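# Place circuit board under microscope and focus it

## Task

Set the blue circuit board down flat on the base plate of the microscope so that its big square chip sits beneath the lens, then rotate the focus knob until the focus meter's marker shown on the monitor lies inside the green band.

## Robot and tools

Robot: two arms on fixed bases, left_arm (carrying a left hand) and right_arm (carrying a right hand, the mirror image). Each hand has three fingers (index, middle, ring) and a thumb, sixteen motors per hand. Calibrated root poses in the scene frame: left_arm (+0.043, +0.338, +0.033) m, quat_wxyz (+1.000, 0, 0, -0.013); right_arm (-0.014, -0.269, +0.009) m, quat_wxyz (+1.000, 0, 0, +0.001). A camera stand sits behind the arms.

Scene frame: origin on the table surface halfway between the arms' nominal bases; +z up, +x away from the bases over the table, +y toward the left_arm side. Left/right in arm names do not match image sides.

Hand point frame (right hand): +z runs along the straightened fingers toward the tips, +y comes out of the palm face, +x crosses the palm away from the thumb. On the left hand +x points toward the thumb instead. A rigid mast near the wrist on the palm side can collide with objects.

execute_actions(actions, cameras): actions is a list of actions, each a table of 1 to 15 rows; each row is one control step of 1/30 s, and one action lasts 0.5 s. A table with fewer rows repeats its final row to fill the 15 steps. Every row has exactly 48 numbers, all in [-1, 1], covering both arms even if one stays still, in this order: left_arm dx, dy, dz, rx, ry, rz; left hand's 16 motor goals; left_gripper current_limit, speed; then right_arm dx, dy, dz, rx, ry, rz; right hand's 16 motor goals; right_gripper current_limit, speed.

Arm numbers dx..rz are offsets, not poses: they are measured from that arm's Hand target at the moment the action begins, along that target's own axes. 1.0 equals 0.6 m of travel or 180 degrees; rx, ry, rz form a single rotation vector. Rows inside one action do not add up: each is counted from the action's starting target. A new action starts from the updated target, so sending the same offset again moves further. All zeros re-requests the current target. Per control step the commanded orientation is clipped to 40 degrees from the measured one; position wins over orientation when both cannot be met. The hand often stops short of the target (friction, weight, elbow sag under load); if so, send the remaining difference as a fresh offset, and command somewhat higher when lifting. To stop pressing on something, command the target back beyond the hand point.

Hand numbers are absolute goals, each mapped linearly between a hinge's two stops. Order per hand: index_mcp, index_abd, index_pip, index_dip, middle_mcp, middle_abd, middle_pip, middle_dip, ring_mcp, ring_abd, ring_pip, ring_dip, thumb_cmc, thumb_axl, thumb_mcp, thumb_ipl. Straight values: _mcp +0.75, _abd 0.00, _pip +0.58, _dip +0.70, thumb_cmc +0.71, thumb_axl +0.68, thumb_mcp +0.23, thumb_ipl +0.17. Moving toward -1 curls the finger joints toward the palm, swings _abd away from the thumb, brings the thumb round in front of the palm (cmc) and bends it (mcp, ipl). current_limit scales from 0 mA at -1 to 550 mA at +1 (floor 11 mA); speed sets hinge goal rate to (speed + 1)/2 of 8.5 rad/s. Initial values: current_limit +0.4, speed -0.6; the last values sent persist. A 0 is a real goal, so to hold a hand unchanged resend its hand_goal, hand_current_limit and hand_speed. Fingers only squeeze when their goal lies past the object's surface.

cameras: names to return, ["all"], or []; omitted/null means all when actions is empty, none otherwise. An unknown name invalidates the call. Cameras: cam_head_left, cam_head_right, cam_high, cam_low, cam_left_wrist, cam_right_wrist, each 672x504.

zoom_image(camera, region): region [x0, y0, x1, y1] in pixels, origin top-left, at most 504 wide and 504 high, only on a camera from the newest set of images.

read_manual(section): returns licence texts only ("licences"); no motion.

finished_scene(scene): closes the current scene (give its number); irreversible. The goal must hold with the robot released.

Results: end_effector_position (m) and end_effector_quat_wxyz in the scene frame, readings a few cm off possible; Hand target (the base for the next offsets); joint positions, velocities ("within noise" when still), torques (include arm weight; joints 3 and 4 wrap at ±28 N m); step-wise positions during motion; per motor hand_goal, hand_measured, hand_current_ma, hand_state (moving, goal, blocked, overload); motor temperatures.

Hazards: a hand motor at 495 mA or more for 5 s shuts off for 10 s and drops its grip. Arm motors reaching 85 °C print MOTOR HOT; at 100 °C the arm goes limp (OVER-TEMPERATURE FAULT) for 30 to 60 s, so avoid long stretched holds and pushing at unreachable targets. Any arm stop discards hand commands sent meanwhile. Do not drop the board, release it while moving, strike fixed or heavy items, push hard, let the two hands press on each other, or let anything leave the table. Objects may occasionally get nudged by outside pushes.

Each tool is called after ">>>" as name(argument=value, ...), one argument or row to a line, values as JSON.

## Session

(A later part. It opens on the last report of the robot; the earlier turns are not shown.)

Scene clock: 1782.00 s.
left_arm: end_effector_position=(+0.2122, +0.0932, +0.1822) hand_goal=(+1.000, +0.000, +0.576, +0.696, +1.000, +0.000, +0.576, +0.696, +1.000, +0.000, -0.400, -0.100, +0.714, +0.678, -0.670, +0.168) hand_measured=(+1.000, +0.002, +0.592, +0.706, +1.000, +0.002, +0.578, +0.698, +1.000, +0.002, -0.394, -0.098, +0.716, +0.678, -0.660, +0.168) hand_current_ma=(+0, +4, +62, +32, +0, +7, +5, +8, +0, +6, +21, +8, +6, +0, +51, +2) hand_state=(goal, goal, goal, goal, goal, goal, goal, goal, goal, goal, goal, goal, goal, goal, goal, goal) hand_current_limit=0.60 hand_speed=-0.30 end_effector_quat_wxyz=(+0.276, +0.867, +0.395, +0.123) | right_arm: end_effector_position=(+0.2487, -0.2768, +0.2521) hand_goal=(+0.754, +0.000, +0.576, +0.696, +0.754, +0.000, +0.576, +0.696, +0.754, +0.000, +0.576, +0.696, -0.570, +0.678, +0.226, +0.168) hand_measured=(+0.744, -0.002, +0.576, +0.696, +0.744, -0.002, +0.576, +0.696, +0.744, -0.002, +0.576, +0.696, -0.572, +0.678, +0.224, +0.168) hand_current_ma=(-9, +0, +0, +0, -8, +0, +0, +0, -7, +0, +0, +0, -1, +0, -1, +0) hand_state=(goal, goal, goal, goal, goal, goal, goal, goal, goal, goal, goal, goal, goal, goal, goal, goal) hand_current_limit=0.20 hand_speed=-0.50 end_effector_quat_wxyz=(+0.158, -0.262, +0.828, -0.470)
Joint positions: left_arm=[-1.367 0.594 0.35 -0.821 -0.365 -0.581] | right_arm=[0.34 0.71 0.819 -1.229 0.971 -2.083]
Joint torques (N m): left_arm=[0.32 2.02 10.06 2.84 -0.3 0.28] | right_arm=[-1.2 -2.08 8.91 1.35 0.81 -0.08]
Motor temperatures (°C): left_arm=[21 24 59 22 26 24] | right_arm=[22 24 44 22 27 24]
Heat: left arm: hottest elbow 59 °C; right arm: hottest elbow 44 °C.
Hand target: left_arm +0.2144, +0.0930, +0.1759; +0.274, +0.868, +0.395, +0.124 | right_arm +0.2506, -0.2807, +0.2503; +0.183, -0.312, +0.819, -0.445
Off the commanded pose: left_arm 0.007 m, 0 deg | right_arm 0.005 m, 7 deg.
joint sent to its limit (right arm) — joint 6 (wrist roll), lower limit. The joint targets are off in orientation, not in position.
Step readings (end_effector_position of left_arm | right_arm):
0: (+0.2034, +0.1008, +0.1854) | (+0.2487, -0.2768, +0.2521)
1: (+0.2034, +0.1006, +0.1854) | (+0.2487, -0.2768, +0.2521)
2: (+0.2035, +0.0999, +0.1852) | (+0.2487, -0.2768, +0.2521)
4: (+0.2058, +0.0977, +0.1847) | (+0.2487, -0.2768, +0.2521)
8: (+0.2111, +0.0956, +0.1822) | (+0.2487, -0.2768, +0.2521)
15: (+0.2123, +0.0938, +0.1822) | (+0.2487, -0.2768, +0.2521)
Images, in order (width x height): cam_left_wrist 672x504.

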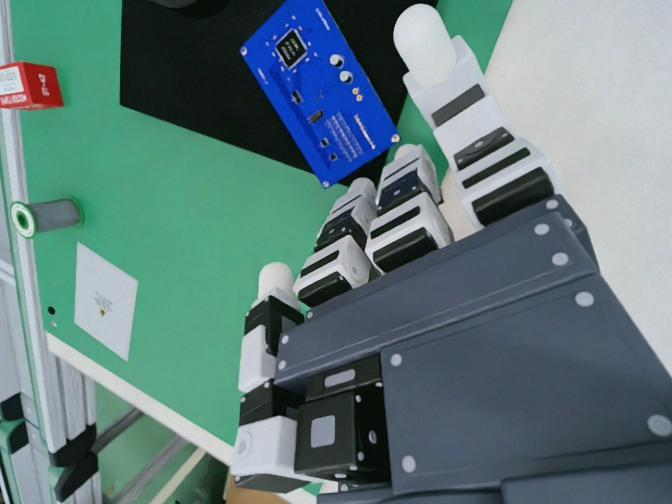

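>>> execute_actions(
  actions=[
    [[0,0.0164,0.0115,0,0,0,1,0,0.576,0.696,1,0,0.576,0.696,1,0,-0.4,-0.1,0.714,0.678,-0.67,0.168,0.6,-0.3,0,0,0,0,0,0,0.754,0,0.576,0.696,0.754,0,0.576,0.696,0.754,0,0.576,0.696,-0.571,0.678,0.226,0.168,0.2,-0.5]],
  ],
  cameras=["cam_left_wrist","cam_head_left"],
)

>>> zoom_image(
  camera="cam_left_wrist",
  region=[200, 0, 500, 220],
)

>>> zoom_image(
  camera="cam_head_left",
  region=[310, 150, 440, 280],
)

Scene clock: 1788.23 s.
left_arm: end_effector_position=(+0.2193, +0.0887, +0.1823) hand_goal=(+1.000, +0.000, +0.576, +0.696, +1.000, +0.000, +0.576, +0.696, +1.000, +0.000, -0.400, -0.100, +0.714, +0.678, -0.670, +0.168) hand_measured=(+1.000, -0.012, +0.664, +0.752, +1.000, +0.002, +0.578, +0.698, +1.000, +0.002, -0.394, -0.098, +0.716, +0.678, -0.660, +0.168) hand_current_ma=(+3, -34, +380, +230, +0, +7, +5, +8, +0, +6, +21, +8, +6, +0, +51, +2) hand_state=(goal, goal, blocked, blocked, goal, goal, goal, goal, goal, goal, goal, goal, goal, goal, goal, goal) hand_current_limit=0.60 hand_speed=-0.30 end_effector_quat_wxyz=(+0.279, +0.868, +0.392, +0.125) | right_arm: end_effector_position=(+0.2487, -0.2768, +0.2521) hand_goal=(+0.754, +0.000, +0.576, +0.696, +0.754, +0.000, +0.576, +0.696, +0.754, +0.000, +0.576, +0.696, -0.570, +0.678, +0.226, +0.168) hand_measured=(+0.744, -0.002, +0.576, +0.696, +0.744, -0.002, +0.576, +0.696, +0.744, -0.002, +0.576, +0.696, -0.572, +0.678, +0.224, +0.168) hand_current_ma=(-9, +0, +0, +0, -8, +0, +0, +0, -7, +0, +0, +0, -1, +0, -1, +0) hand_state=(goal, goal, goal, goal, goal, goal, goal, goal, goal, goal, goal, goal, goal, goal, goal, goal) hand_current_limit=0.20 hand_speed=-0.50 end_effector_quat_wxyz=(+0.158, -0.262, +0.828, -0.470)
Joint positions: left_arm=[-1.327 0.614 0.35 -0.782 -0.349 -0.536] | right_arm=[0.34 0.71 0.819 -1.229 0.971 -2.083]
Joint torques (N m): left_arm=[0.79 3.6 10.93 3.19 -0.02 0.2] | right_arm=[-0.97 -2.08 8.84 1.39 0.81 -0.08]
Motor temperatures (°C): left_arm=[21 24 58 22 26 24] | right_arm=[22 24 44 22 27 24]
Heat: left arm: hottest elbow 58 °C; right arm: hottest elbow 44 °C.
Hand target: left_arm +0.2235, +0.0852, +0.1758; +0.274, +0.868, +0.396, +0.124 | right_arm +0.2506, -0.2807, +0.2503; +0.183, -0.312, +0.819, -0.445
Off the commanded pose: left_arm 0.008 m, 1 deg | right_arm 0.005 m, 7 deg.
joint sent to its limit (right arm) — joint 6 (wrist roll), lower limit. The joint targets are off in orientation, not in position.
Step readings (end_effector_position of left_arm | right_arm):
0: (+0.2122, +0.0932, +0.1822) | (+0.2487, -0.2768, +0.2521)
1: (+0.2122, +0.0931, +0.1821) | (+0.2487, -0.2768, +0.2521)
2: (+0.2124, +0.0927, +0.1819) | (+0.2487, -0.2768, +0.2521)
4: (+0.2147, +0.0920, +0.1815) | (+0.2487, -0.2768, +0.2521)
8: (+0.2188, +0.0910, +0.1822) | (+0.2487, -0.2768, +0.2521)
15: (+0.2193, +0.0891, +0.1823) | (+0.2487, -0.2768, +0.2521)
Images, in order (width x height): cam_head_left 672x504, cam_left_wrist 672x504.

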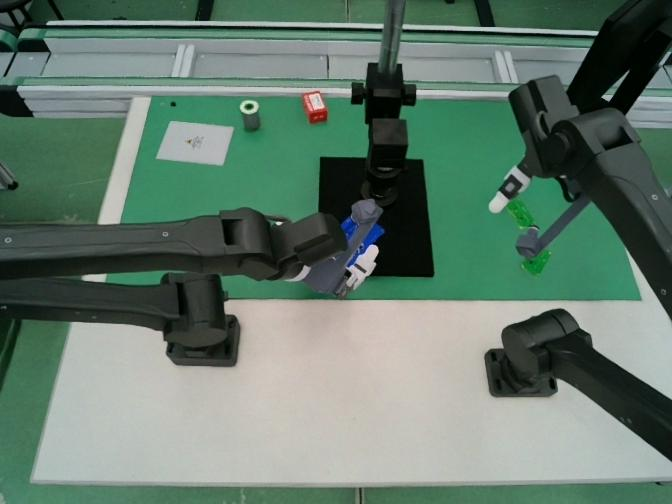

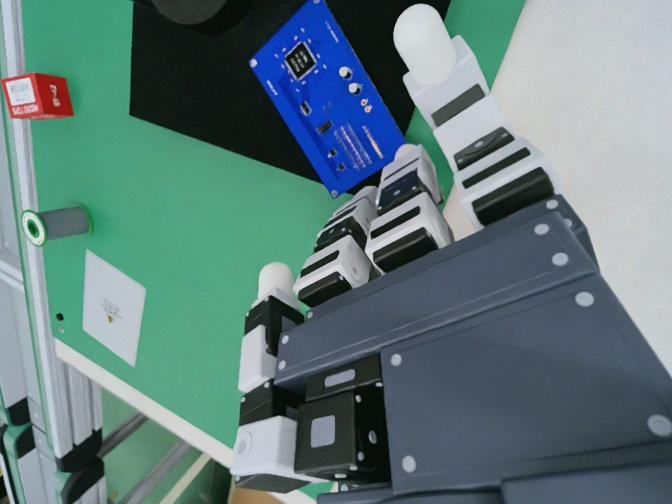

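Scaled by 1.680.

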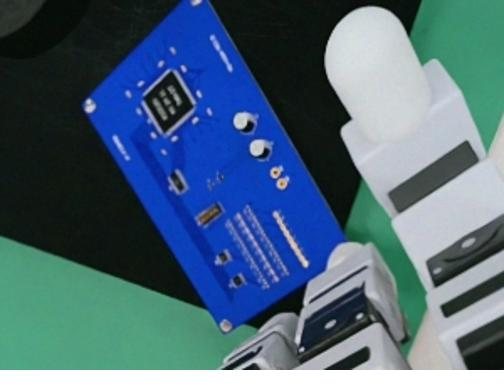

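Scaled by 3.877.

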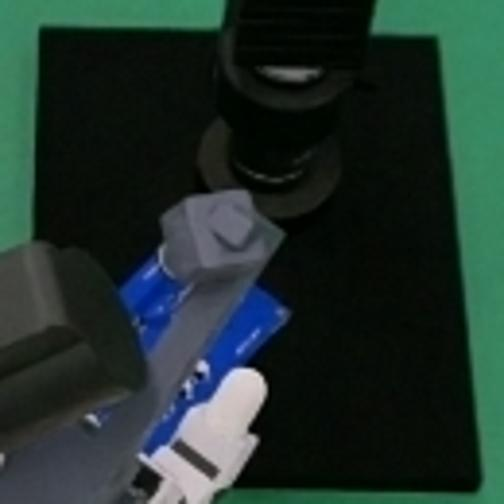

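>>> execute_actions(
  actions=[
    [[0,-0.002,-0.026,0,0,0,1,0,0.576,0.696,1,0,0.576,0.696,1,0,-0.4,-0.1,0.714,0.678,-0.67,0.168,0.6,-0.3,0,0,0,0,0,0,0.754,0,0.576,0.696,0.754,0,0.576,0.696,0.754,0,0.576,0.696,-0.571,0.678,0.226,0.168,0.2,-0.5]],
  ],
  cameras=["cam_left_wrist","cam_high"],
)

>>> zoom_image(
  camera="cam_left_wrist",
  region=[270, 60, 450, 220],
)

>>> zoom_image(
  camera="cam_high",
  region=[360, 200, 480, 320],
)

Scene clock: 1799.20 s.
left_arm: end_effector_position=(+0.2164, +0.0932, +0.1820) hand_goal=(+1.000, +0.000, +0.576, +0.696, +1.000, +0.000, +0.576, +0.696, +1.000, +0.000, -0.400, -0.100, +0.714, +0.678, -0.670, +0.168) hand_measured=(+1.000, -0.024, +0.614, +0.722, +1.000, +0.002, +0.578, +0.698, +1.000, +0.002, -0.394, -0.098, +0.716, +0.678, -0.660, +0.168) hand_current_ma=(+1, -80, +153, +99, +0, +7, +5, +8, +0, +6, +21, +8, +6, +0, +51, +2) hand_state=(goal, blocked, blocked, blocked, goal, goal, goal, goal, goal, goal, goal, goal, goal, goal, goal, goal) hand_current_limit=0.60 hand_speed=-0.30 end_effector_quat_wxyz=(+0.274, +0.869, +0.394, +0.124) | right_arm: end_effector_position=(+0.2487, -0.2768, +0.2521) hand_goal=(+0.754, +0.000, +0.576, +0.696, +0.754, +0.000, +0.576, +0.696, +0.754, +0.000, +0.576, +0.696, -0.570, +0.678, +0.226, +0.168) hand_measured=(+0.744, -0.002, +0.576, +0.696, +0.744, -0.002, +0.576, +0.696, +0.744, -0.002, +0.576, +0.696, -0.572, +0.678, +0.224, +0.168) hand_current_ma=(-9, +0, +0, +0, -8, +0, +0, +0, -7, +0, +0, +0, -1, +0, -1, +0) hand_state=(goal, goal, goal, goal, goal, goal, goal, goal, goal, goal, goal, goal, goal, goal, goal, goal) hand_current_limit=0.20 hand_speed=-0.50 end_effector_quat_wxyz=(+0.158, -0.262, +0.828, -0.470)
Joint positions: left_arm=[-1.338 0.598 0.352 -0.815 -0.351 -0.552] | right_arm=[0.34 0.71 0.819 -1.229 0.971 -2.083]
Joint torques (N m): left_arm=[-0.97 1.32 12.36 1.1 -0.66 0.04] | right_arm=[-1.26 -1.96 8.81 1.42 0.81 -0.07]
Motor temperatures (°C): left_arm=[21 24 58 22 26 24] | right_arm=[22 24 44 22 27 24]
Heat: left arm: hottest elbow 58 °C; right arm: hottest elbow 44 °C.
Hand target: left_arm +0.2160, +0.0917, +0.1880; +0.274, +0.868, +0.395, +0.124 | right_arm +0.2506, -0.2807, +0.2503; +0.183, -0.312, +0.819, -0.445
Off the commanded pose: left_arm 0.006 m, 0 deg | right_arm 0.005 m, 7 deg.
joint sent to its limit (right arm) — joint 6 (wrist roll), lower limit. The joint targets are off in orientation, not in position.
Step readings (end_effector_position of left_arm | right_arm):
0: (+0.2193, +0.0887, +0.1823) | (+0.2487, -0.2768, +0.2521)
1: (+0.2193, +0.0886, +0.1825) | (+0.2487, -0.2768, +0.2521)
2: (+0.2194, +0.0886, +0.1827) | (+0.2487, -0.2768, +0.2521)
4: (+0.2193, +0.0894, +0.1830) | (+0.2487, -0.2768, +0.2521)
8: (+0.2175, +0.0918, +0.1827) | (+0.2487, -0.2768, +0.2521)
15: (+0.2164, +0.0930, +0.1821) | (+0.2487, -0.2768, +0.2521)
Images, in order (width x height): cam_high 672x504, cam_left_wrist 672x504.

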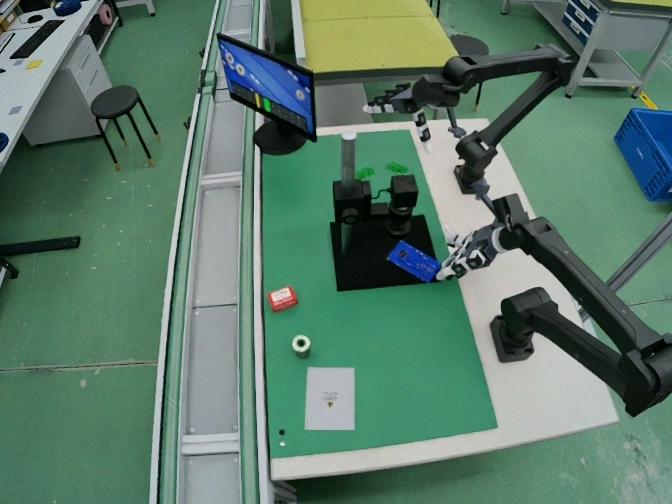

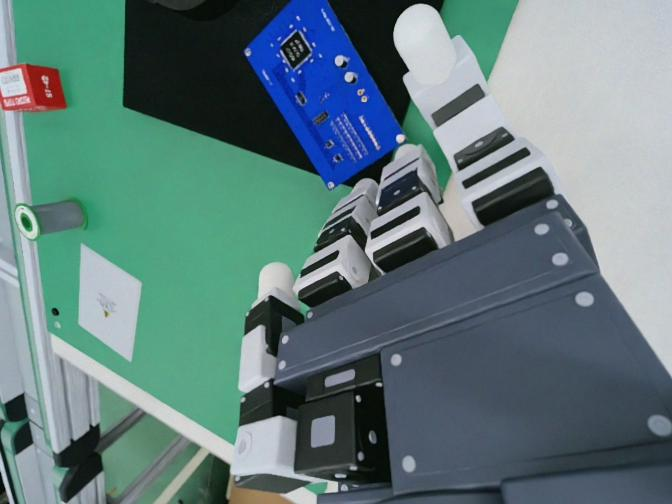

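Scaled by 2.800.

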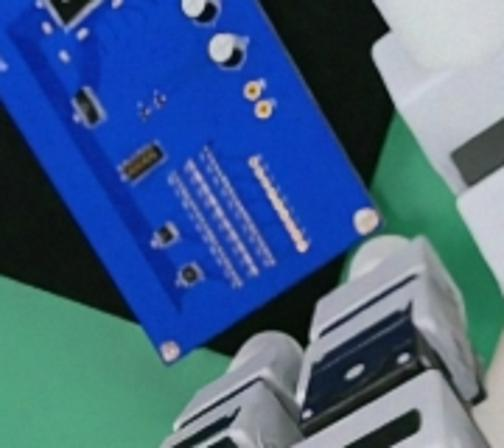

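Scaled by 4.200.

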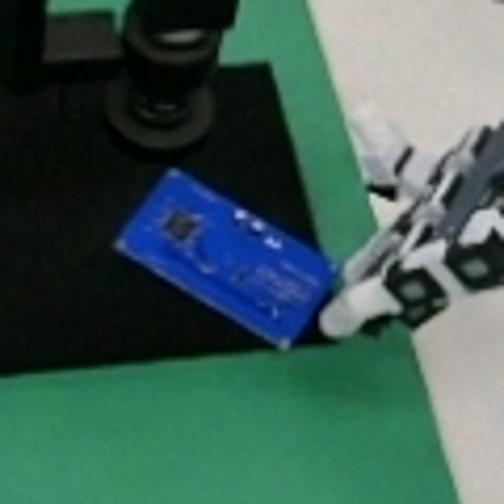

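>>> execute_actions(
  actions=[
    [[0,-0.012,-0.020,0,0,0,1,0,0.576,0.696,1,0,0.576,0.696,1,0,-0.4,-0.1,0.714,0.678,-0.67,0.168,0.6,-0.3,0,0,0,0,0,0,0.754,0,0.576,0.696,0.754,0,0.576,0.696,0.754,0,0.576,0.696,-0.571,0.678,0.226,0.168,0.2,-0.5]],
  ],
  cameras=["cam_left_wrist","cam_high"],
)

>>> zoom_image(
  camera="cam_high",
  region=[360, 200, 480, 320],
)

Scene clock: 1804.90 s.
left_arm: end_effector_position=(+0.2081, +0.1035, +0.1829) hand_goal=(+1.000, +0.000, +0.576, +0.696, +1.000, +0.000, +0.576, +0.696, +1.000, +0.000, -0.400, -0.100, +0.714, +0.678, -0.670, +0.168) hand_measured=(+1.000, -0.004, +0.580, +0.698, +1.000, +0.002, +0.578, +0.698, +1.000, +0.002, -0.394, -0.098, +0.716, +0.678, -0.660, +0.168) hand_current_ma=(+0, -8, +10, +9, +0, +7, +5, +8, +0, +6, +21, +8, +6, +0, +51, +2) hand_state=(goal, goal, goal, goal, goal, goal, goal, goal, goal, goal, goal, goal, goal, goal, goal, goal) hand_current_limit=0.60 hand_speed=-0.30 end_effector_quat_wxyz=(+0.266, +0.870, +0.394, +0.128) | right_arm: end_effector_position=(+0.2487, -0.2768, +0.2521) hand_goal=(+0.754, +0.000, +0.576, +0.696, +0.754, +0.000, +0.576, +0.696, +0.754, +0.000, +0.576, +0.696, -0.570, +0.678, +0.226, +0.168) hand_measured=(+0.744, -0.002, +0.576, +0.696, +0.744, -0.002, +0.576, +0.696, +0.744, -0.002, +0.576, +0.696, -0.572, +0.678, +0.224, +0.168) hand_current_ma=(-9, +0, +0, +0, -8, +0, +0, +0, -7, +0, +0, +0, -1, +0, -1, +0) hand_state=(goal, goal, goal, goal, goal, goal, goal, goal, goal, goal, goal, goal, goal, goal, goal, goal) hand_current_limit=0.20 hand_speed=-0.50 end_effector_quat_wxyz=(+0.158, -0.262, +0.828, -0.470)
Joint positions: left_arm=[-1.386 0.557 0.352 -0.89 -0.379 -0.599] | right_arm=[0.34 0.71 0.819 -1.229 0.971 -2.083]
Joint torques (N m): left_arm=[-1.44 1.08 12.68 1.26 -0.57 0.07] | right_arm=[-1.26 -2.08 8.8 1.36 0.8 -0.07]
Motor temperatures (°C): left_arm=[21 24 57 22 26 24] | right_arm=[22 24 44 22 27 24]
Heat: left arm: hottest elbow 57 °C; right arm: hottest elbow 44 °C.
Hand target: left_arm +0.2064, +0.1001, +0.1937; +0.274, +0.868, +0.395, +0.124 | right_arm +0.2506, -0.2807, +0.2503; +0.183, -0.312, +0.819, -0.445
Off the commanded pose: left_arm 0.011 m, 1 deg | right_arm 0.005 m, 7 deg.
joint sent to its limit (right arm) — joint 6 (wrist roll), lower limit. The joint targets are off in orientation, not in position.
Step readings (end_effector_position of left_arm | right_arm):
0: (+0.2165, +0.0933, +0.1821) | (+0.2487, -0.2768, +0.2521)
1: (+0.2164, +0.0934, +0.1821) | (+0.2487, -0.2768, +0.2521)
2: (+0.2160, +0.0940, +0.1821) | (+0.2487, -0.2768, +0.2521)
4: (+0.2138, +0.0964, +0.1826) | (+0.2487, -0.2768, +0.2521)
8: (+0.2100, +0.1004, +0.1835) | (+0.2487, -0.2768, +0.2521)
15: (+0.2080, +0.1026, +0.1832) | (+0.2487, -0.2768, +0.2521)
Images, in order (width x height): cam_high 672x504, cam_left_wrist 672x504.

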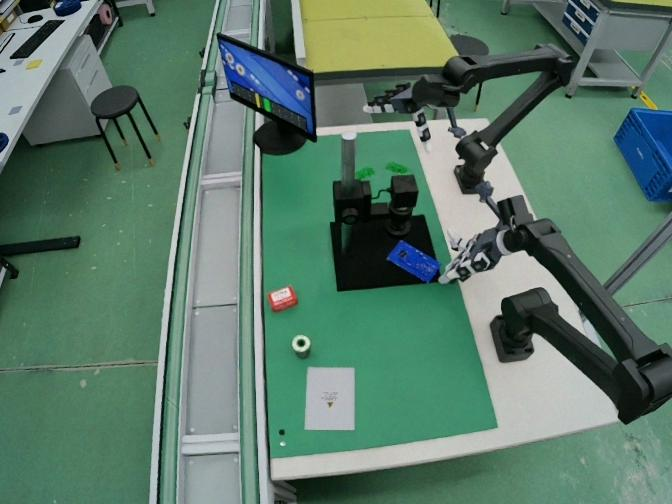

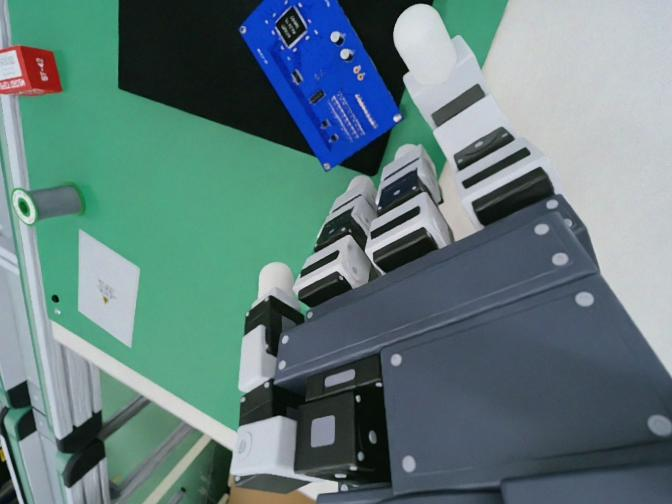

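Scaled by 4.200.

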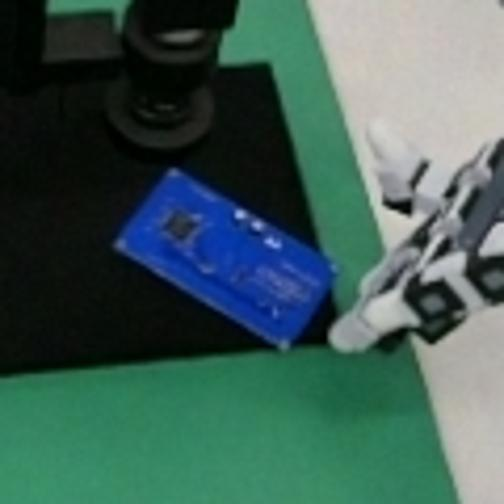

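>>> execute_actions(
  actions=[
    [[0,0.0115,-0.016,0,0,0,1,0,0.576,0.696,1,0,0.576,0.696,1,0,-0.4,-0.1,0.714,0.678,-0.67,0.168,0.6,-0.3,0,0,0,0,0,0,0.754,0,0.576,0.696,0.754,0,0.576,0.696,0.754,0,0.576,0.696,-0.571,0.678,0.226,0.168,0.2,-0.5]],
  ],
  cameras=["cam_left_wrist","cam_high"],
)

>>> zoom_image(
  camera="cam_high",
  region=[360, 200, 480, 320],
)

Scene clock: 1810.60 s.
left_arm: end_effector_position=(+0.2071, +0.1098, +0.1799) hand_goal=(+1.000, +0.000, +0.576, +0.696, +1.000, +0.000, +0.576, +0.696, +1.000, +0.000, -0.400, -0.100, +0.714, +0.678, -0.670, +0.168) hand_measured=(+1.000, -0.004, +0.580, +0.698, +1.000, +0.002, +0.578, +0.698, +1.000, +0.002, -0.394, -0.098, +0.716, +0.678, -0.660, +0.168) hand_current_ma=(+0, -8, +10, +9, +0, +7, +5, +8, +0, +6, +21, +8, +6, +0, +51, +2) hand_state=(goal, goal, goal, goal, goal, goal, goal, goal, goal, goal, goal, goal, goal, goal, goal, goal) hand_current_limit=0.60 hand_speed=-0.30 end_effector_quat_wxyz=(+0.253, +0.874, +0.393, +0.132) | right_arm: end_effector_position=(+0.2487, -0.2768, +0.2521) hand_goal=(+0.754, +0.000, +0.576, +0.696, +0.754, +0.000, +0.576, +0.696, +0.754, +0.000, +0.576, +0.696, -0.570, +0.678, +0.226, +0.168) hand_measured=(+0.744, -0.002, +0.576, +0.696, +0.744, -0.002, +0.576, +0.696, +0.744, -0.002, +0.576, +0.696, -0.572, +0.678, +0.224, +0.168) hand_current_ma=(-9, +0, +0, +0, -8, +0, +0, +0, -7, +0, +0, +0, -1, +0, -1, +0) hand_state=(goal, goal, goal, goal, goal, goal, goal, goal, goal, goal, goal, goal, goal, goal, goal, goal) hand_current_limit=0.20 hand_speed=-0.50 end_effector_quat_wxyz=(+0.158, -0.262, +0.828, -0.470)
Joint positions: left_arm=[-1.386 0.547 0.352 -0.927 -0.379 -0.599] | right_arm=[0.34 0.71 0.819 -1.229 0.971 -2.083]
Joint torques (N m): left_arm=[-1.32 1.26 14.89 1.07 -0.54 0.04] | right_arm=[-1.32 -1.9 8.84 1.42 0.81 -0.09]
Motor temperatures (°C): left_arm=[21 24 56 22 26 24] | right_arm=[22 24 44 22 27 24]
Heat: left arm: hottest elbow 56 °C; right arm: hottest elbow 44 °C.
Hand target: left_arm +0.2065, +0.1001, +0.2055; +0.274, +0.868, +0.395, +0.124 | right_arm +0.2506, -0.2807, +0.2503; +0.183, -0.312, +0.819, -0.445
Off the commanded pose: left_arm 0.027 m, 3 deg | right_arm 0.005 m, 7 deg.
joint sent to its limit (right arm) — joint 6 (wrist roll), lower limit. The joint targets are off in orientation, not in position.
Step readings (end_effector_position of left_arm | right_arm):
0: (+0.2081, +0.1035, +0.1829) | (+0.2487, -0.2768, +0.2521)
1: (+0.2081, +0.1036, +0.1828) | (+0.2487, -0.2768, +0.2521)
2: (+0.2081, +0.1040, +0.1825) | (+0.2487, -0.2768, +0.2521)
4: (+0.2078, +0.1058, +0.1816) | (+0.2487, -0.2768, +0.2521)
8: (+0.2074, +0.1084, +0.1804) | (+0.2487, -0.2768, +0.2521)
15: (+0.2072, +0.1096, +0.1799) | (+0.2487, -0.2768, +0.2521)
Images, in order (width x height): cam_high 672x504, cam_left_wrist 672x504.

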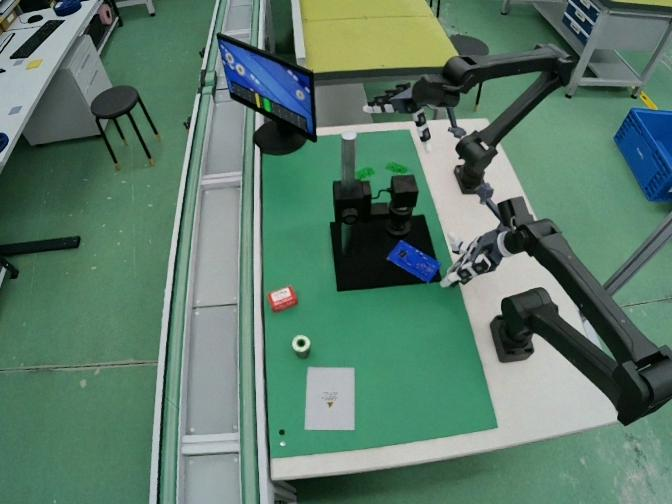

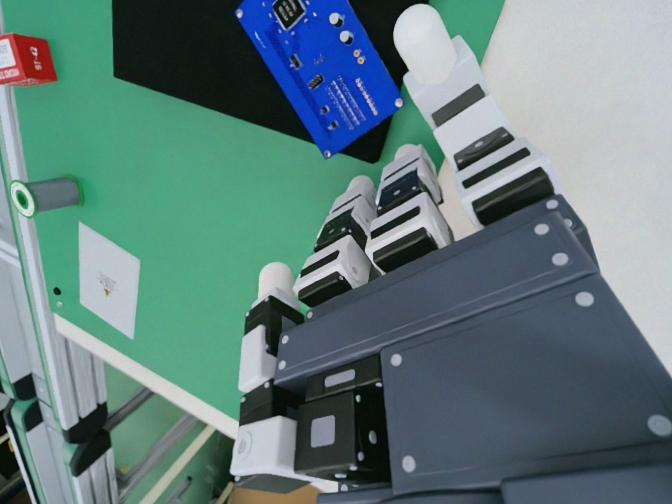

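Scaled by 4.200.

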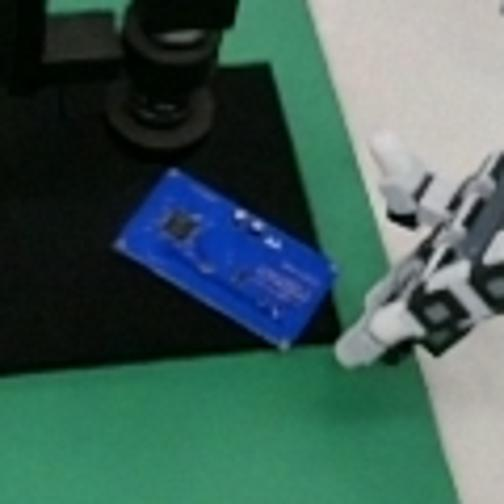

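>>> execute_actions(
  actions=[
    [[0,0.0191,-0.0273,0,0,0,1,0,0.576,0.696,1,0,0.576,0.696,1,0,-0.4,-0.1,0.714,0.678,-0.67,0.168,0.6,-0.3,0,0,0,0,0,0,0.754,0,0.576,0.696,0.754,0,0.576,0.696,0.754,0,0.576,0.696,-0.571,0.678,0.226,0.168,0.2,-0.5]],
  ],
)

Scene clock: 1813.83 s.
left_arm: end_effector_position=(+0.2067, +0.1124, +0.1915) hand_goal=(+1.000, +0.000, +0.576, +0.696, +1.000, +0.000, +0.576, +0.696, +1.000, +0.000, -0.400, -0.100, +0.714, +0.678, -0.670, +0.168) hand_measured=(+1.000, -0.004, +0.580, +0.698, +1.000, +0.002, +0.578, +0.698, +1.000, +0.002, -0.394, -0.098, +0.716, +0.678, -0.660, +0.168) hand_current_ma=(+0, -8, +9, +9, +0, +7, +5, +8, +0, +6, +21, +8, +6, +0, +51, +2) hand_state=(goal, goal, goal, goal, goal, goal, goal, goal, goal, goal, goal, goal, goal, goal, goal, goal) hand_current_limit=0.60 hand_speed=-0.30 end_effector_quat_wxyz=(+0.247, +0.876, +0.393, +0.133) | right_arm: end_effector_position=(+0.2487, -0.2768, +0.2521) hand_goal=(+0.754, +0.000, +0.576, +0.696, +0.754, +0.000, +0.576, +0.696, +0.754, +0.000, +0.576, +0.696, -0.570, +0.678, +0.226, +0.168) hand_measured=(+0.744, -0.002, +0.576, +0.696, +0.744, -0.002, +0.576, +0.696, +0.744, -0.002, +0.576, +0.696, -0.572, +0.678, +0.224, +0.168) hand_current_ma=(-9, +0, +0, +0, -8, +0, +0, +0, -7, +0, +0, +0, -1, +0, -1, +0) hand_state=(goal, goal, goal, goal, goal, goal, goal, goal, goal, goal, goal, goal, goal, goal, goal, goal) hand_current_limit=0.20 hand_speed=-0.50 end_effector_quat_wxyz=(+0.158, -0.262, +0.828, -0.470)
Joint positions: left_arm=[-1.386 0.533 0.385 -0.988 -0.379 -0.599] | right_arm=[0.34 0.71 0.819 -1.229 0.971 -2.083]
Joint torques (N m): left_arm=[-1.08 1.2 16.21 1.13 -0.52 0.07] | right_arm=[-1.26 -1.85 8.83 1.39 0.81 -0.09]
Motor temperatures (°C): left_arm=[21 24 57 22 26 24] | right_arm=[22 24 44 22 27 24]
Heat: left arm: hottest elbow 57 °C; right arm: hottest elbow 44 °C.
Hand target: left_arm +0.2065, +0.1001, +0.2255; +0.274, +0.868, +0.395, +0.124 | right_arm +0.2506, -0.2807, +0.2503; +0.183, -0.312, +0.819, -0.445
Off the commanded pose: left_arm 0.036 m, 4 deg | right_arm 0.005 m, 7 deg.
joint sent to its limit (right arm) — joint 6 (wrist roll), lower limit. The joint targets are off in orientation, not in position.
Step readings (end_effector_position of left_arm | right_arm):
0: (+0.2071, +0.1098, +0.1799) | (+0.2487, -0.2768, +0.2521)
1: (+0.2071, +0.1099, +0.1798) | (+0.2487, -0.2768, +0.2521)
2: (+0.2070, +0.1104, +0.1795) | (+0.2487, -0.2768, +0.2521)
4: (+0.2067, +0.1124, +0.1795) | (+0.2487, -0.2768, +0.2521)
8: (+0.2066, +0.1132, +0.1846) | (+0.2487, -0.2768, +0.2521)
15: (+0.2068, +0.1118, +0.1920) | (+0.2487, -0.2768, +0.2521)

>>> execute_actions(
  actions=[
    [[-0.0026,-0.0128,0.051,0,0,0,1,0,0.576,0.696,1,0,0.576,0.696,1,0,-0.4,-0.1,0.714,0.678,-0.67,0.168,0.6,-0.3,0,0,0,0,0,0,0.754,0,0.576,0.696,0.754,0,0.576,0.696,0.754,0,0.576,0.696,-0.571,0.678,0.226,0.168,0.2,-0.5]],
  ],
  cameras=["cam_left_wrist","cam_high"],
)

>>> zoom_image(
  camera="cam_high",
  region=[360, 200, 480, 320],
)

Scene clock: 1817.83 s.
left_arm: end_effector_position=(+0.2113, +0.0942, +0.1941) hand_goal=(+1.000, +0.000, +0.576, +0.696, +1.000, +0.000, +0.576, +0.696, +1.000, +0.000, -0.400, -0.100, +0.714, +0.678, -0.670, +0.168) hand_measured=(+1.000, -0.002, +0.580, +0.698, +1.000, +0.002, +0.578, +0.698, +1.000, +0.002, -0.394, -0.098, +0.716, +0.678, -0.660, +0.168) hand_current_ma=(+0, -7, +9, +9, +0, +7, +5, +8, +0, +6, +21, +8, +6, +0, +51, +2) hand_state=(goal, goal, goal, goal, goal, goal, goal, goal, goal, goal, goal, goal, goal, goal, goal, goal) hand_current_limit=0.60 hand_speed=-0.30 end_effector_quat_wxyz=(+0.270, +0.869, +0.395, +0.124) | right_arm: end_effector_position=(+0.2487, -0.2768, +0.2521) hand_goal=(+0.754, +0.000, +0.576, +0.696, +0.754, +0.000, +0.576, +0.696, +0.754, +0.000, +0.576, +0.696, -0.570, +0.678, +0.226, +0.168) hand_measured=(+0.744, -0.002, +0.576, +0.696, +0.744, -0.002, +0.576, +0.696, +0.744, -0.002, +0.576, +0.696, -0.572, +0.678, +0.224, +0.168) hand_current_ma=(-9, +0, +0, +0, -8, +0, +0, +0, -7, +0, +0, +0, -1, +0, -1, +0) hand_state=(goal, goal, goal, goal, goal, goal, goal, goal, goal, goal, goal, goal, goal, goal, goal, goal) hand_current_limit=0.20 hand_speed=-0.50 end_effector_quat_wxyz=(+0.158, -0.262, +0.828, -0.470)
Joint positions: left_arm=[-1.37 0.583 0.385 -0.881 -0.366 -0.586] | right_arm=[0.34 0.71 0.819 -1.229 0.971 -2.083]
Joint torques (N m): left_arm=[0.21 1.32 11.37 2.54 -0.4 0.24] | right_arm=[-1.08 -2.14 8.84 1.43 0.8 -0.08]
Motor temperatures (°C): left_arm=[21 24 57 22 26 24] | right_arm=[22 24 44 22 27 24]
Heat: left arm: hottest elbow 57 °C; right arm: hottest elbow 44 °C.
Hand target: left_arm +0.2139, +0.0914, +0.1959; +0.274, +0.868, +0.395, +0.124 | right_arm +0.2506, -0.2807, +0.2503; +0.183, -0.312, +0.819, -0.445
Off the commanded pose: left_arm 0.004 m, 0 deg | right_arm 0.005 m, 7 deg.
joint sent to its limit (right arm) — joint 6 (wrist roll), lower limit. The joint targets are off in orientation, not in position.
Step readings (end_effector_position of left_arm | right_arm):
0: (+0.2067, +0.1124, +0.1915) | (+0.2487, -0.2768, +0.2521)
1: (+0.2067, +0.1124, +0.1915) | (+0.2487, -0.2768, +0.2521)
2: (+0.2067, +0.1120, +0.1917) | (+0.2487, -0.2768, +0.2521)
4: (+0.2070, +0.1079, +0.1931) | (+0.2487, -0.2768, +0.2521)
8: (+0.2087, +0.0992, +0.1941) | (+0.2487, -0.2768, +0.2521)
15: (+0.2111, +0.0950, +0.1937) | (+0.2487, -0.2768, +0.2521)
Images, in order (width x height): cam_high 672x504, cam_left_wrist 672x504.

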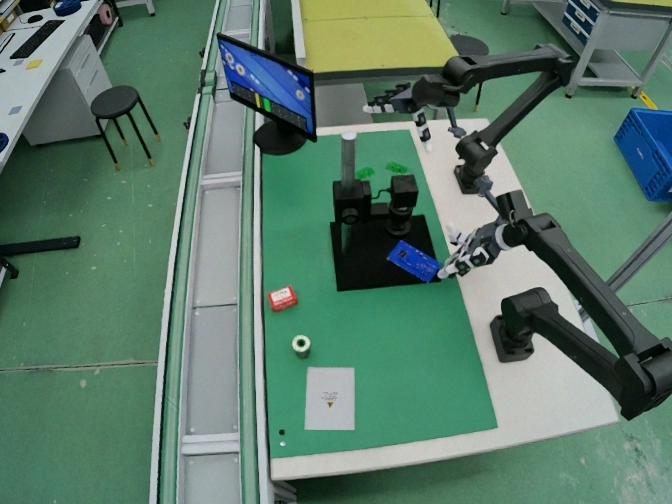

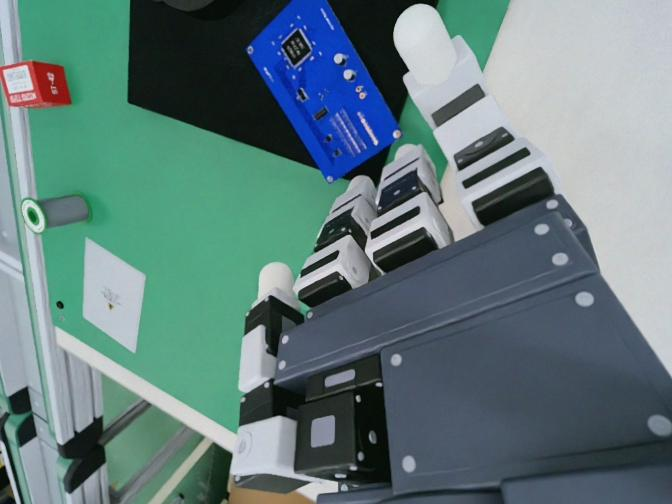

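Scaled by 4.200.

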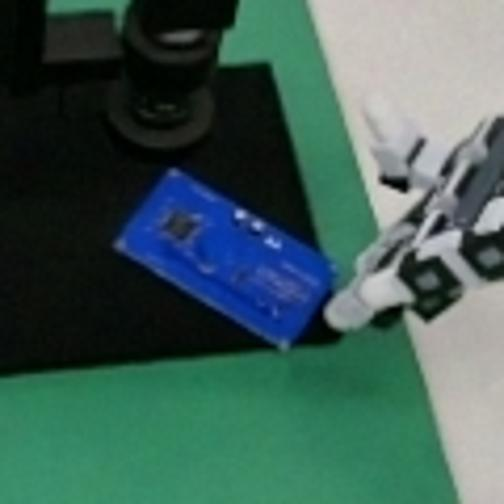

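>>> execute_actions(
  actions=[
    [[0,0.005,0.02,0,0,0,1,0,0.576,0.696,1,0,0.576,0.696,1,0,-0.4,-0.1,0.714,0.678,-0.67,0.168,0.6,-0.3,0,0,0,0,0,0,0.754,0,0.576,0.696,0.754,0,0.576,0.696,0.754,0,0.576,0.696,-0.571,0.678,0.226,0.168,0.2,-0.5]],
  ],
  cameras=["cam_left_wrist","cam_high"],
)

>>> zoom_image(
  camera="cam_high",
  region=[400, 230, 480, 310],
)

>>> zoom_image(
  camera="cam_left_wrist",
  region=[270, 60, 450, 220],
)

Scene clock: 1824.23 s.
left_arm: end_effector_position=(+0.2188, +0.0851, +0.1921) hand_goal=(+1.000, +0.000, +0.576, +0.696, +1.000, +0.000, +0.576, +0.696, +1.000, +0.000, -0.400, -0.100, +0.714, +0.678, -0.670, +0.168) hand_measured=(+1.000, -0.002, +0.580, +0.698, +1.000, +0.002, +0.578, +0.698, +1.000, +0.002, -0.394, -0.098, +0.716, +0.678, -0.660, +0.168) hand_current_ma=(+0, -7, +9, +9, +0, +7, +5, +8, +0, +6, +21, +8, +6, +0, +51, +2) hand_state=(goal, goal, goal, goal, goal, goal, goal, goal, goal, goal, goal, goal, goal, goal, goal, goal) hand_current_limit=0.60 hand_speed=-0.30 end_effector_quat_wxyz=(+0.276, +0.867, +0.396, +0.122) | right_arm: end_effector_position=(+0.2487, -0.2768, +0.2521) hand_goal=(+0.754, +0.000, +0.576, +0.696, +0.754, +0.000, +0.576, +0.696, +0.754, +0.000, +0.576, +0.696, -0.570, +0.678, +0.226, +0.168) hand_measured=(+0.744, -0.002, +0.576, +0.696, +0.744, -0.002, +0.576, +0.696, +0.744, -0.002, +0.576, +0.696, -0.572, +0.678, +0.224, +0.168) hand_current_ma=(-9, +0, +0, +0, -8, +0, +0, +0, -7, +0, +0, +0, -1, +0, -1, +0) hand_state=(goal, goal, goal, goal, goal, goal, goal, goal, goal, goal, goal, goal, goal, goal, goal, goal) hand_current_limit=0.20 hand_speed=-0.50 end_effector_quat_wxyz=(+0.158, -0.262, +0.828, -0.470)
Joint positions: left_arm=[-1.335 0.625 0.385 -0.816 -0.348 -0.553] | right_arm=[0.34 0.71 0.819 -1.229 0.971 -2.083]
Joint torques (N m): left_arm=[0.26 1.49 10.39 2.59 -0.38 0.28] | right_arm=[-1.38 -2.14 8.85 1.39 0.81 -0.1]
Motor temperatures (°C): left_arm=[21 24 57 22 26 24] | right_arm=[22 24 44 22 27 24]
Heat: left arm: hottest elbow 57 °C; right arm: hottest elbow 44 °C.
Hand target: left_arm +0.2209, +0.0853, +0.1878; +0.274, +0.868, +0.395, +0.124 | right_arm +0.2506, -0.2807, +0.2503; +0.183, -0.312, +0.819, -0.445
Off the commanded pose: left_arm 0.005 m, 0 deg | right_arm 0.005 m, 7 deg.
joint sent to its limit (right arm) — joint 6 (wrist roll), lower limit. The joint targets are off in orientation, not in position.
Step readings (end_effector_position of left_arm | right_arm):
0: (+0.2114, +0.0942, +0.1941) | (+0.2487, -0.2768, +0.2521)
1: (+0.2113, +0.0940, +0.1941) | (+0.2487, -0.2768, +0.2521)
2: (+0.2115, +0.0933, +0.1942) | (+0.2487, -0.2768, +0.2521)
4: (+0.2134, +0.0909, +0.1940) | (+0.2487, -0.2768, +0.2521)
8: (+0.2178, +0.0880, +0.1924) | (+0.2487, -0.2768, +0.2521)
15: (+0.2188, +0.0856, +0.1918) | (+0.2487, -0.2768, +0.2521)
Images, in order (width x height): cam_high 672x504, cam_left_wrist 672x504.

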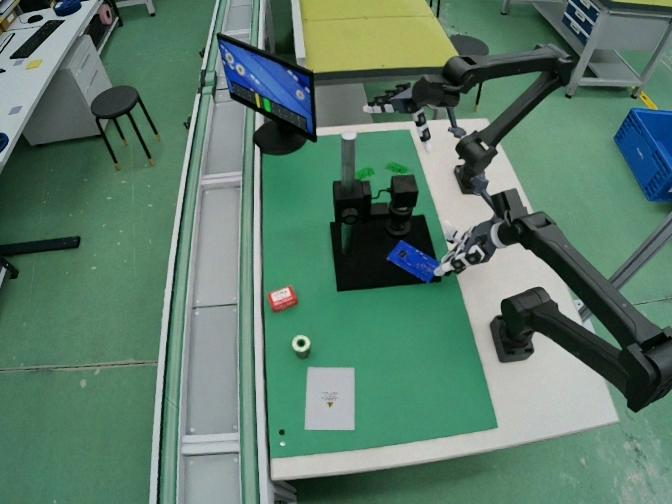

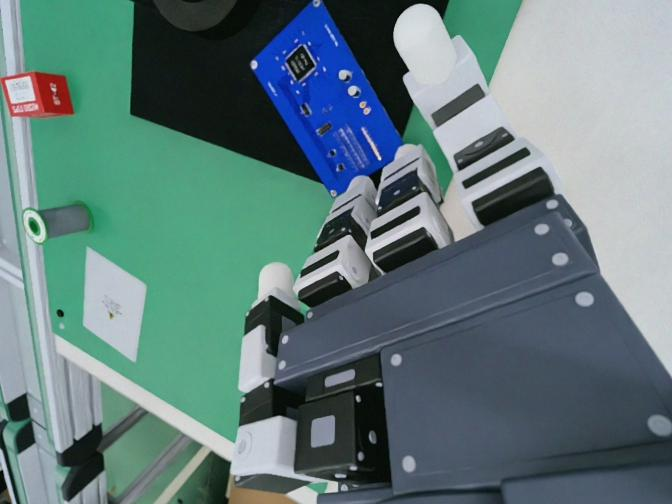

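Scaled by 6.300.

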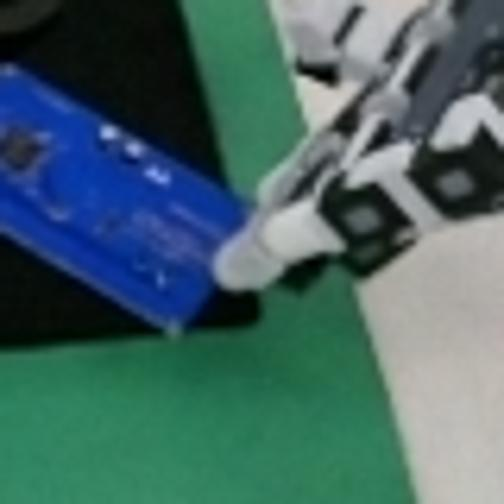

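Scaled by 2.800.

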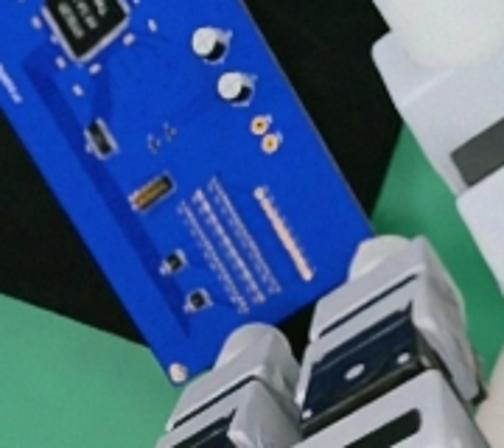

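>>> execute_actions(
  actions=[
    [[0,-0.0213,-0.0047,0,0,0,1,0,0.576,0.696,1,0,0.576,0.696,1,0,-0.4,-0.1,0.714,0.678,-0.67,0.168,0.6,-0.3,0,0,0,0,0,0,0.754,0,0.576,0.696,0.754,0,0.576,0.696,0.754,0,0.576,0.696,-0.571,0.678,0.226,0.168,0.2,-0.5]],
  ],
)

Scene clock: 1829.33 s.
left_arm: end_effector_position=(+0.2154, +0.0875, +0.1926) hand_goal=(+1.000, +0.000, +0.576, +0.696, +1.000, +0.000, +0.576, +0.696, +1.000, +0.000, -0.400, -0.100, +0.714, +0.678, -0.670, +0.168) hand_measured=(+1.000, -0.002, +0.580, +0.698, +1.000, +0.002, +0.578, +0.698, +1.000, +0.002, -0.394, -0.098, +0.716, +0.678, -0.660, +0.168) hand_current_ma=(+0, -7, +9, +9, +0, +7, +5, +8, +0, +6, +21, +8, +6, +0, +51, +2) hand_state=(goal, goal, goal, goal, goal, goal, goal, goal, goal, goal, goal, goal, goal, goal, goal, goal) hand_current_limit=0.60 hand_speed=-0.30 end_effector_quat_wxyz=(+0.283, +0.865, +0.396, +0.124) | right_arm: end_effector_position=(+0.2487, -0.2768, +0.2521) hand_goal=(+0.754, +0.000, +0.576, +0.696, +0.754, +0.000, +0.576, +0.696, +0.754, +0.000, +0.576, +0.696, -0.570, +0.678, +0.226, +0.168) hand_measured=(+0.744, -0.002, +0.576, +0.696, +0.744, -0.002, +0.576, +0.696, +0.744, -0.002, +0.576, +0.696, -0.572, +0.678, +0.224, +0.168) hand_current_ma=(-9, +0, +0, +0, -8, +0, +0, +0, -7, +0, +0, +0, -1, +0, -1, +0) hand_state=(goal, goal, goal, goal, goal, goal, goal, goal, goal, goal, goal, goal, goal, goal, goal, goal) hand_current_limit=0.20 hand_speed=-0.50 end_effector_quat_wxyz=(+0.158, -0.262, +0.828, -0.470)
Joint positions: left_arm=[-1.357 0.604 0.373 -0.816 -0.365 -0.571] | right_arm=[0.34 0.71 0.819 -1.229 0.971 -2.083]
Joint torques (N m): left_arm=[-1.38 0.44 9.62 1.46 -0.54 0.06] | right_arm=[-1.14 -1.96 8.87 1.39 0.82 -0.1]
Motor temperatures (°C): left_arm=[21 24 56 22 26 24] | right_arm=[22 24 44 22 27 24]
Heat: left arm: hottest elbow 56 °C; right arm: hottest elbow 44 °C.
Hand target: left_arm +0.2118, +0.0933, +0.1828; +0.274, +0.868, +0.395, +0.124 | right_arm +0.2506, -0.2807, +0.2503; +0.183, -0.312, +0.819, -0.445
Off the commanded pose: left_arm 0.012 m, 1 deg | right_arm 0.005 m, 7 deg.
joint sent to its limit (right arm) — joint 6 (wrist roll), lower limit. The joint targets are off in orientation, not in position.
Step readings (end_effector_position of left_arm | right_arm):
0: (+0.2188, +0.0850, +0.1921) | (+0.2487, -0.2768, +0.2521)
1: (+0.2188, +0.0850, +0.1921) | (+0.2487, -0.2768, +0.2521)
2: (+0.2189, +0.0851, +0.1922) | (+0.2487, -0.2768, +0.2521)
4: (+0.2190, +0.0856, +0.1930) | (+0.2487, -0.2768, +0.2521)
8: (+0.2169, +0.0869, +0.1928) | (+0.2487, -0.2768, +0.2521)
15: (+0.2154, +0.0873, +0.1925) | (+0.2487, -0.2768, +0.2521)

>>> execute_actions(
  actions=[
    [[0,-0.0145,0.0,0,0,0,1,0,0.576,0.696,1,0,0.576,0.696,1,0,-0.4,-0.1,0.714,0.678,-0.67,0.168,0.6,-0.3,0,0,0,0,0,0,0.754,0,0.576,0.696,0.754,0,0.576,0.696,0.754,0,0.576,0.696,-0.571,0.678,0.226,0.168,0.2,-0.5]],
  ],
)

Scene clock: 1832.50 s.
left_arm: end_effector_position=(+0.2099, +0.0920, +0.1875) hand_goal=(+1.000, +0.000, +0.576, +0.696, +1.000, +0.000, +0.576, +0.696, +1.000, +0.000, -0.400, -0.100, +0.714, +0.678, -0.670, +0.168) hand_measured=(+1.000, -0.002, +0.580, +0.698, +1.000, +0.002, +0.578, +0.698, +1.000, +0.002, -0.394, -0.098, +0.716, +0.678, -0.660, +0.168) hand_current_ma=(+0, -7, +9, +9, +0, +7, +5, +8, +0, +6, +21, +8, +6, +0, +51, +2) hand_state=(goal, goal, goal, goal, goal, goal, goal, goal, goal, goal, goal, goal, goal, goal, goal, goal) hand_current_limit=0.60 hand_speed=-0.30 end_effector_quat_wxyz=(+0.283, +0.865, +0.396, +0.124) | right_arm: end_effector_position=(+0.2487, -0.2768, +0.2521) hand_goal=(+0.754, +0.000, +0.576, +0.696, +0.754, +0.000, +0.576, +0.696, +0.754, +0.000, +0.576, +0.696, -0.570, +0.678, +0.226, +0.168) hand_measured=(+0.744, -0.002, +0.576, +0.696, +0.744, -0.002, +0.576, +0.696, +0.744, -0.002, +0.576, +0.696, -0.572, +0.678, +0.224, +0.168) hand_current_ma=(-9, +0, +0, +0, -8, +0, +0, +0, -7, +0, +0, +0, -1, +0, -1, +0) hand_state=(goal, goal, goal, goal, goal, goal, goal, goal, goal, goal, goal, goal, goal, goal, goal, goal) hand_current_limit=0.20 hand_speed=-0.50 end_effector_quat_wxyz=(+0.158, -0.262, +0.828, -0.470)
Joint positions: left_arm=[-1.387 0.586 0.355 -0.826 -0.38 -0.599] | right_arm=[0.34 0.71 0.819 -1.229 0.971 -2.083]
Joint torques (N m): left_arm=[-1.38 0.67 9.62 1.32 -0.56 0.01] | right_arm=[-1.2 -2.02 8.85 1.39 0.81 -0.08]
Motor temperatures (°C): left_arm=[21 24 56 22 26 24] | right_arm=[22 24 44 22 27 24]
Heat: left arm: hottest elbow 56 °C; right arm: hottest elbow 44 °C.
Hand target: left_arm +0.2065, +0.0979, +0.1779; +0.274, +0.868, +0.395, +0.124 | right_arm +0.2506, -0.2807, +0.2503; +0.183, -0.312, +0.819, -0.445
Off the commanded pose: left_arm 0.012 m, 1 deg | right_arm 0.005 m, 7 deg.
joint sent to its limit (right arm) — joint 6 (wrist roll), lower limit. The joint targets are off in orientation, not in position.
Step readings (end_effector_position of left_arm | right_arm):
0: (+0.2154, +0.0875, +0.1926) | (+0.2487, -0.2768, +0.2521)
1: (+0.2155, +0.0876, +0.1927) | (+0.2487, -0.2768, +0.2521)
2: (+0.2154, +0.0879, +0.1927) | (+0.2487, -0.2768, +0.2521)
4: (+0.2141, +0.0885, +0.1921) | (+0.2487, -0.2768, +0.2521)
8: (+0.2109, +0.0904, +0.1883) | (+0.2487, -0.2768, +0.2521)
15: (+0.2099, +0.0916, +0.1876) | (+0.2487, -0.2768, +0.2521)

>>> execute_actions(
  actions=[
    [[0,0.0348,0.0159,0,0,0,1,0,0.576,0.696,1,0,0.576,0.696,1,0,-0.4,-0.1,0.714,0.678,-0.67,0.168,0.6,-0.3,0,0,0,0,0,0,0.754,0,0.576,0.696,0.754,0,0.576,0.696,0.754,0,0.576,0.696,-0.571,0.678,0.226,0.168,0.2,-0.5]],
  ],
  cameras=["cam_left_wrist","cam_high"],
)

>>> zoom_image(
  camera="cam_high",
  region=[400, 230, 480, 310],
)

>>> zoom_image(
  camera="cam_left_wrist",
  region=[270, 60, 450, 220],
)

Scene clock: 1838.50 s.
left_arm: end_effector_position=(+0.2184, +0.0874, +0.1819) hand_goal=(+1.000, +0.000, +0.576, +0.696, +1.000, +0.000, +0.576, +0.696, +1.000, +0.000, -0.400, -0.100, +0.714, +0.678, -0.670, +0.168) hand_measured=(+1.000, -0.026, +0.630, +0.730, +1.000, +0.002, +0.578, +0.698, +1.000, +0.002, -0.394, -0.098, +0.716, +0.678, -0.660, +0.168) hand_current_ma=(+1, -85, +221, +131, +0, +7, +5, +8, +0, +6, +21, +8, +6, +0, +51, +2) hand_state=(goal, blocked, blocked, blocked, goal, goal, goal, goal, goal, goal, goal, goal, goal, goal, goal, goal) hand_current_limit=0.60 hand_speed=-0.30 end_effector_quat_wxyz=(+0.275, +0.869, +0.393, +0.123) | right_arm: end_effector_position=(+0.2487, -0.2768, +0.2521) hand_goal=(+0.754, +0.000, +0.576, +0.696, +0.754, +0.000, +0.576, +0.696, +0.754, +0.000, +0.576, +0.696, -0.570, +0.678, +0.226, +0.168) hand_measured=(+0.744, -0.002, +0.576, +0.696, +0.744, -0.002, +0.576, +0.696, +0.744, -0.002, +0.576, +0.696, -0.572, +0.678, +0.224, +0.168) hand_current_ma=(-9, +0, +0, +0, -8, +0, +0, +0, -7, +0, +0, +0, -1, +0, -1, +0) hand_state=(goal, goal, goal, goal, goal, goal, goal, goal, goal, goal, goal, goal, goal, goal, goal, goal) hand_current_limit=0.20 hand_speed=-0.50 end_effector_quat_wxyz=(+0.158, -0.262, +0.828, -0.470)
Joint positions: left_arm=[-1.33 0.623 0.357 -0.788 -0.344 -0.542] | right_arm=[0.34 0.71 0.819 -1.229 0.971 -2.083]
Joint torques (N m): left_arm=[0.85 3.08 11.74 2.81 -0.32 0.3] | right_arm=[-1.38 -1.9 8.79 1.47 0.81 -0.08]
Motor temperatures (°C): left_arm=[21 24 56 22 26 24] | right_arm=[22 24 44 22 27 24]
Heat: left arm: hottest elbow 56 °C; right arm: hottest elbow 44 °C.
Hand target: left_arm +0.2235, +0.0830, +0.1822; +0.275, +0.868, +0.395, +0.124 | right_arm +0.2506, -0.2807, +0.2503; +0.183, -0.312, +0.819, -0.445
Off the commanded pose: left_arm 0.007 m, 0 deg | right_arm 0.005 m, 7 deg.
joint sent to its limit (right arm) — joint 6 (wrist roll), lower limit. The joint targets are off in orientation, not in position.
Step readings (end_effector_position of left_arm | right_arm):
0: (+0.2099, +0.0920, +0.1875) | (+0.2487, -0.2768, +0.2521)
1: (+0.2099, +0.0920, +0.1875) | (+0.2487, -0.2768, +0.2521)
2: (+0.2096, +0.0918, +0.1869) | (+0.2487, -0.2768, +0.2521)
4: (+0.2105, +0.0907, +0.1839) | (+0.2487, -0.2768, +0.2521)
8: (+0.2174, +0.0902, +0.1810) | (+0.2487, -0.2768, +0.2521)
15: (+0.2185, +0.0882, +0.1818) | (+0.2487, -0.2768, +0.2521)
Images, in order (width x height): cam_high 672x504, cam_left_wrist 672x504.

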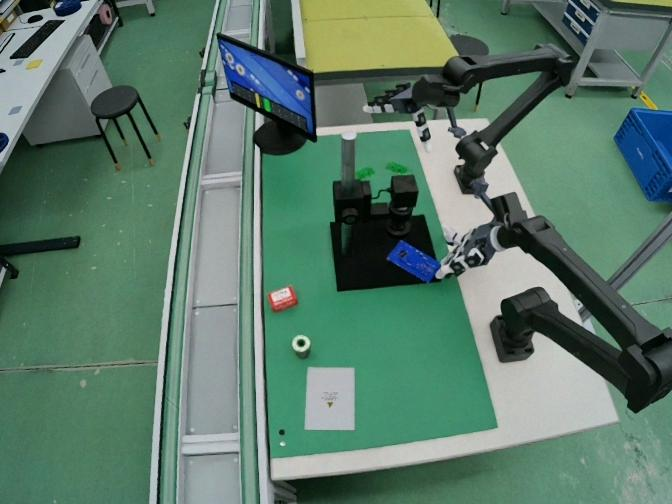

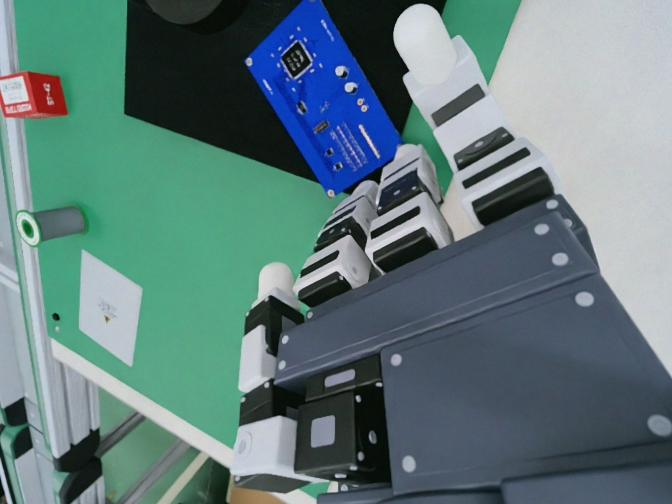

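Scaled by 6.300.

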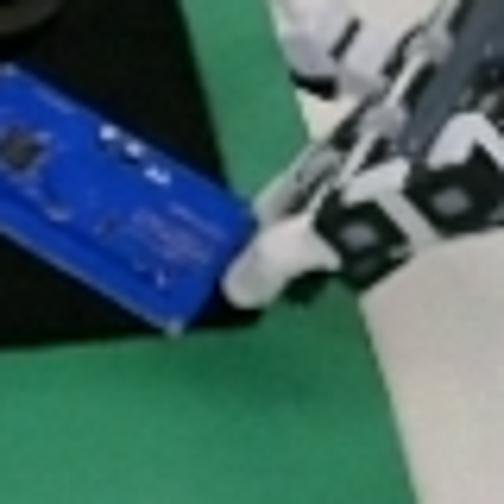

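Scaled by 2.800.

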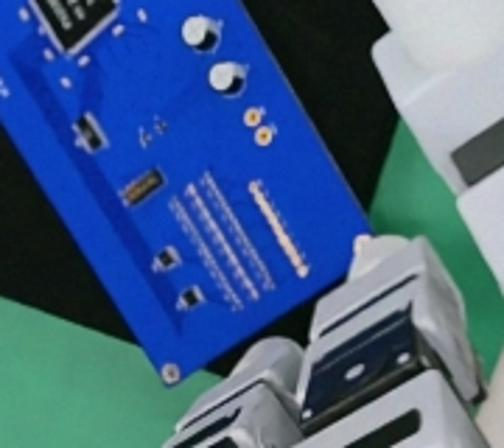

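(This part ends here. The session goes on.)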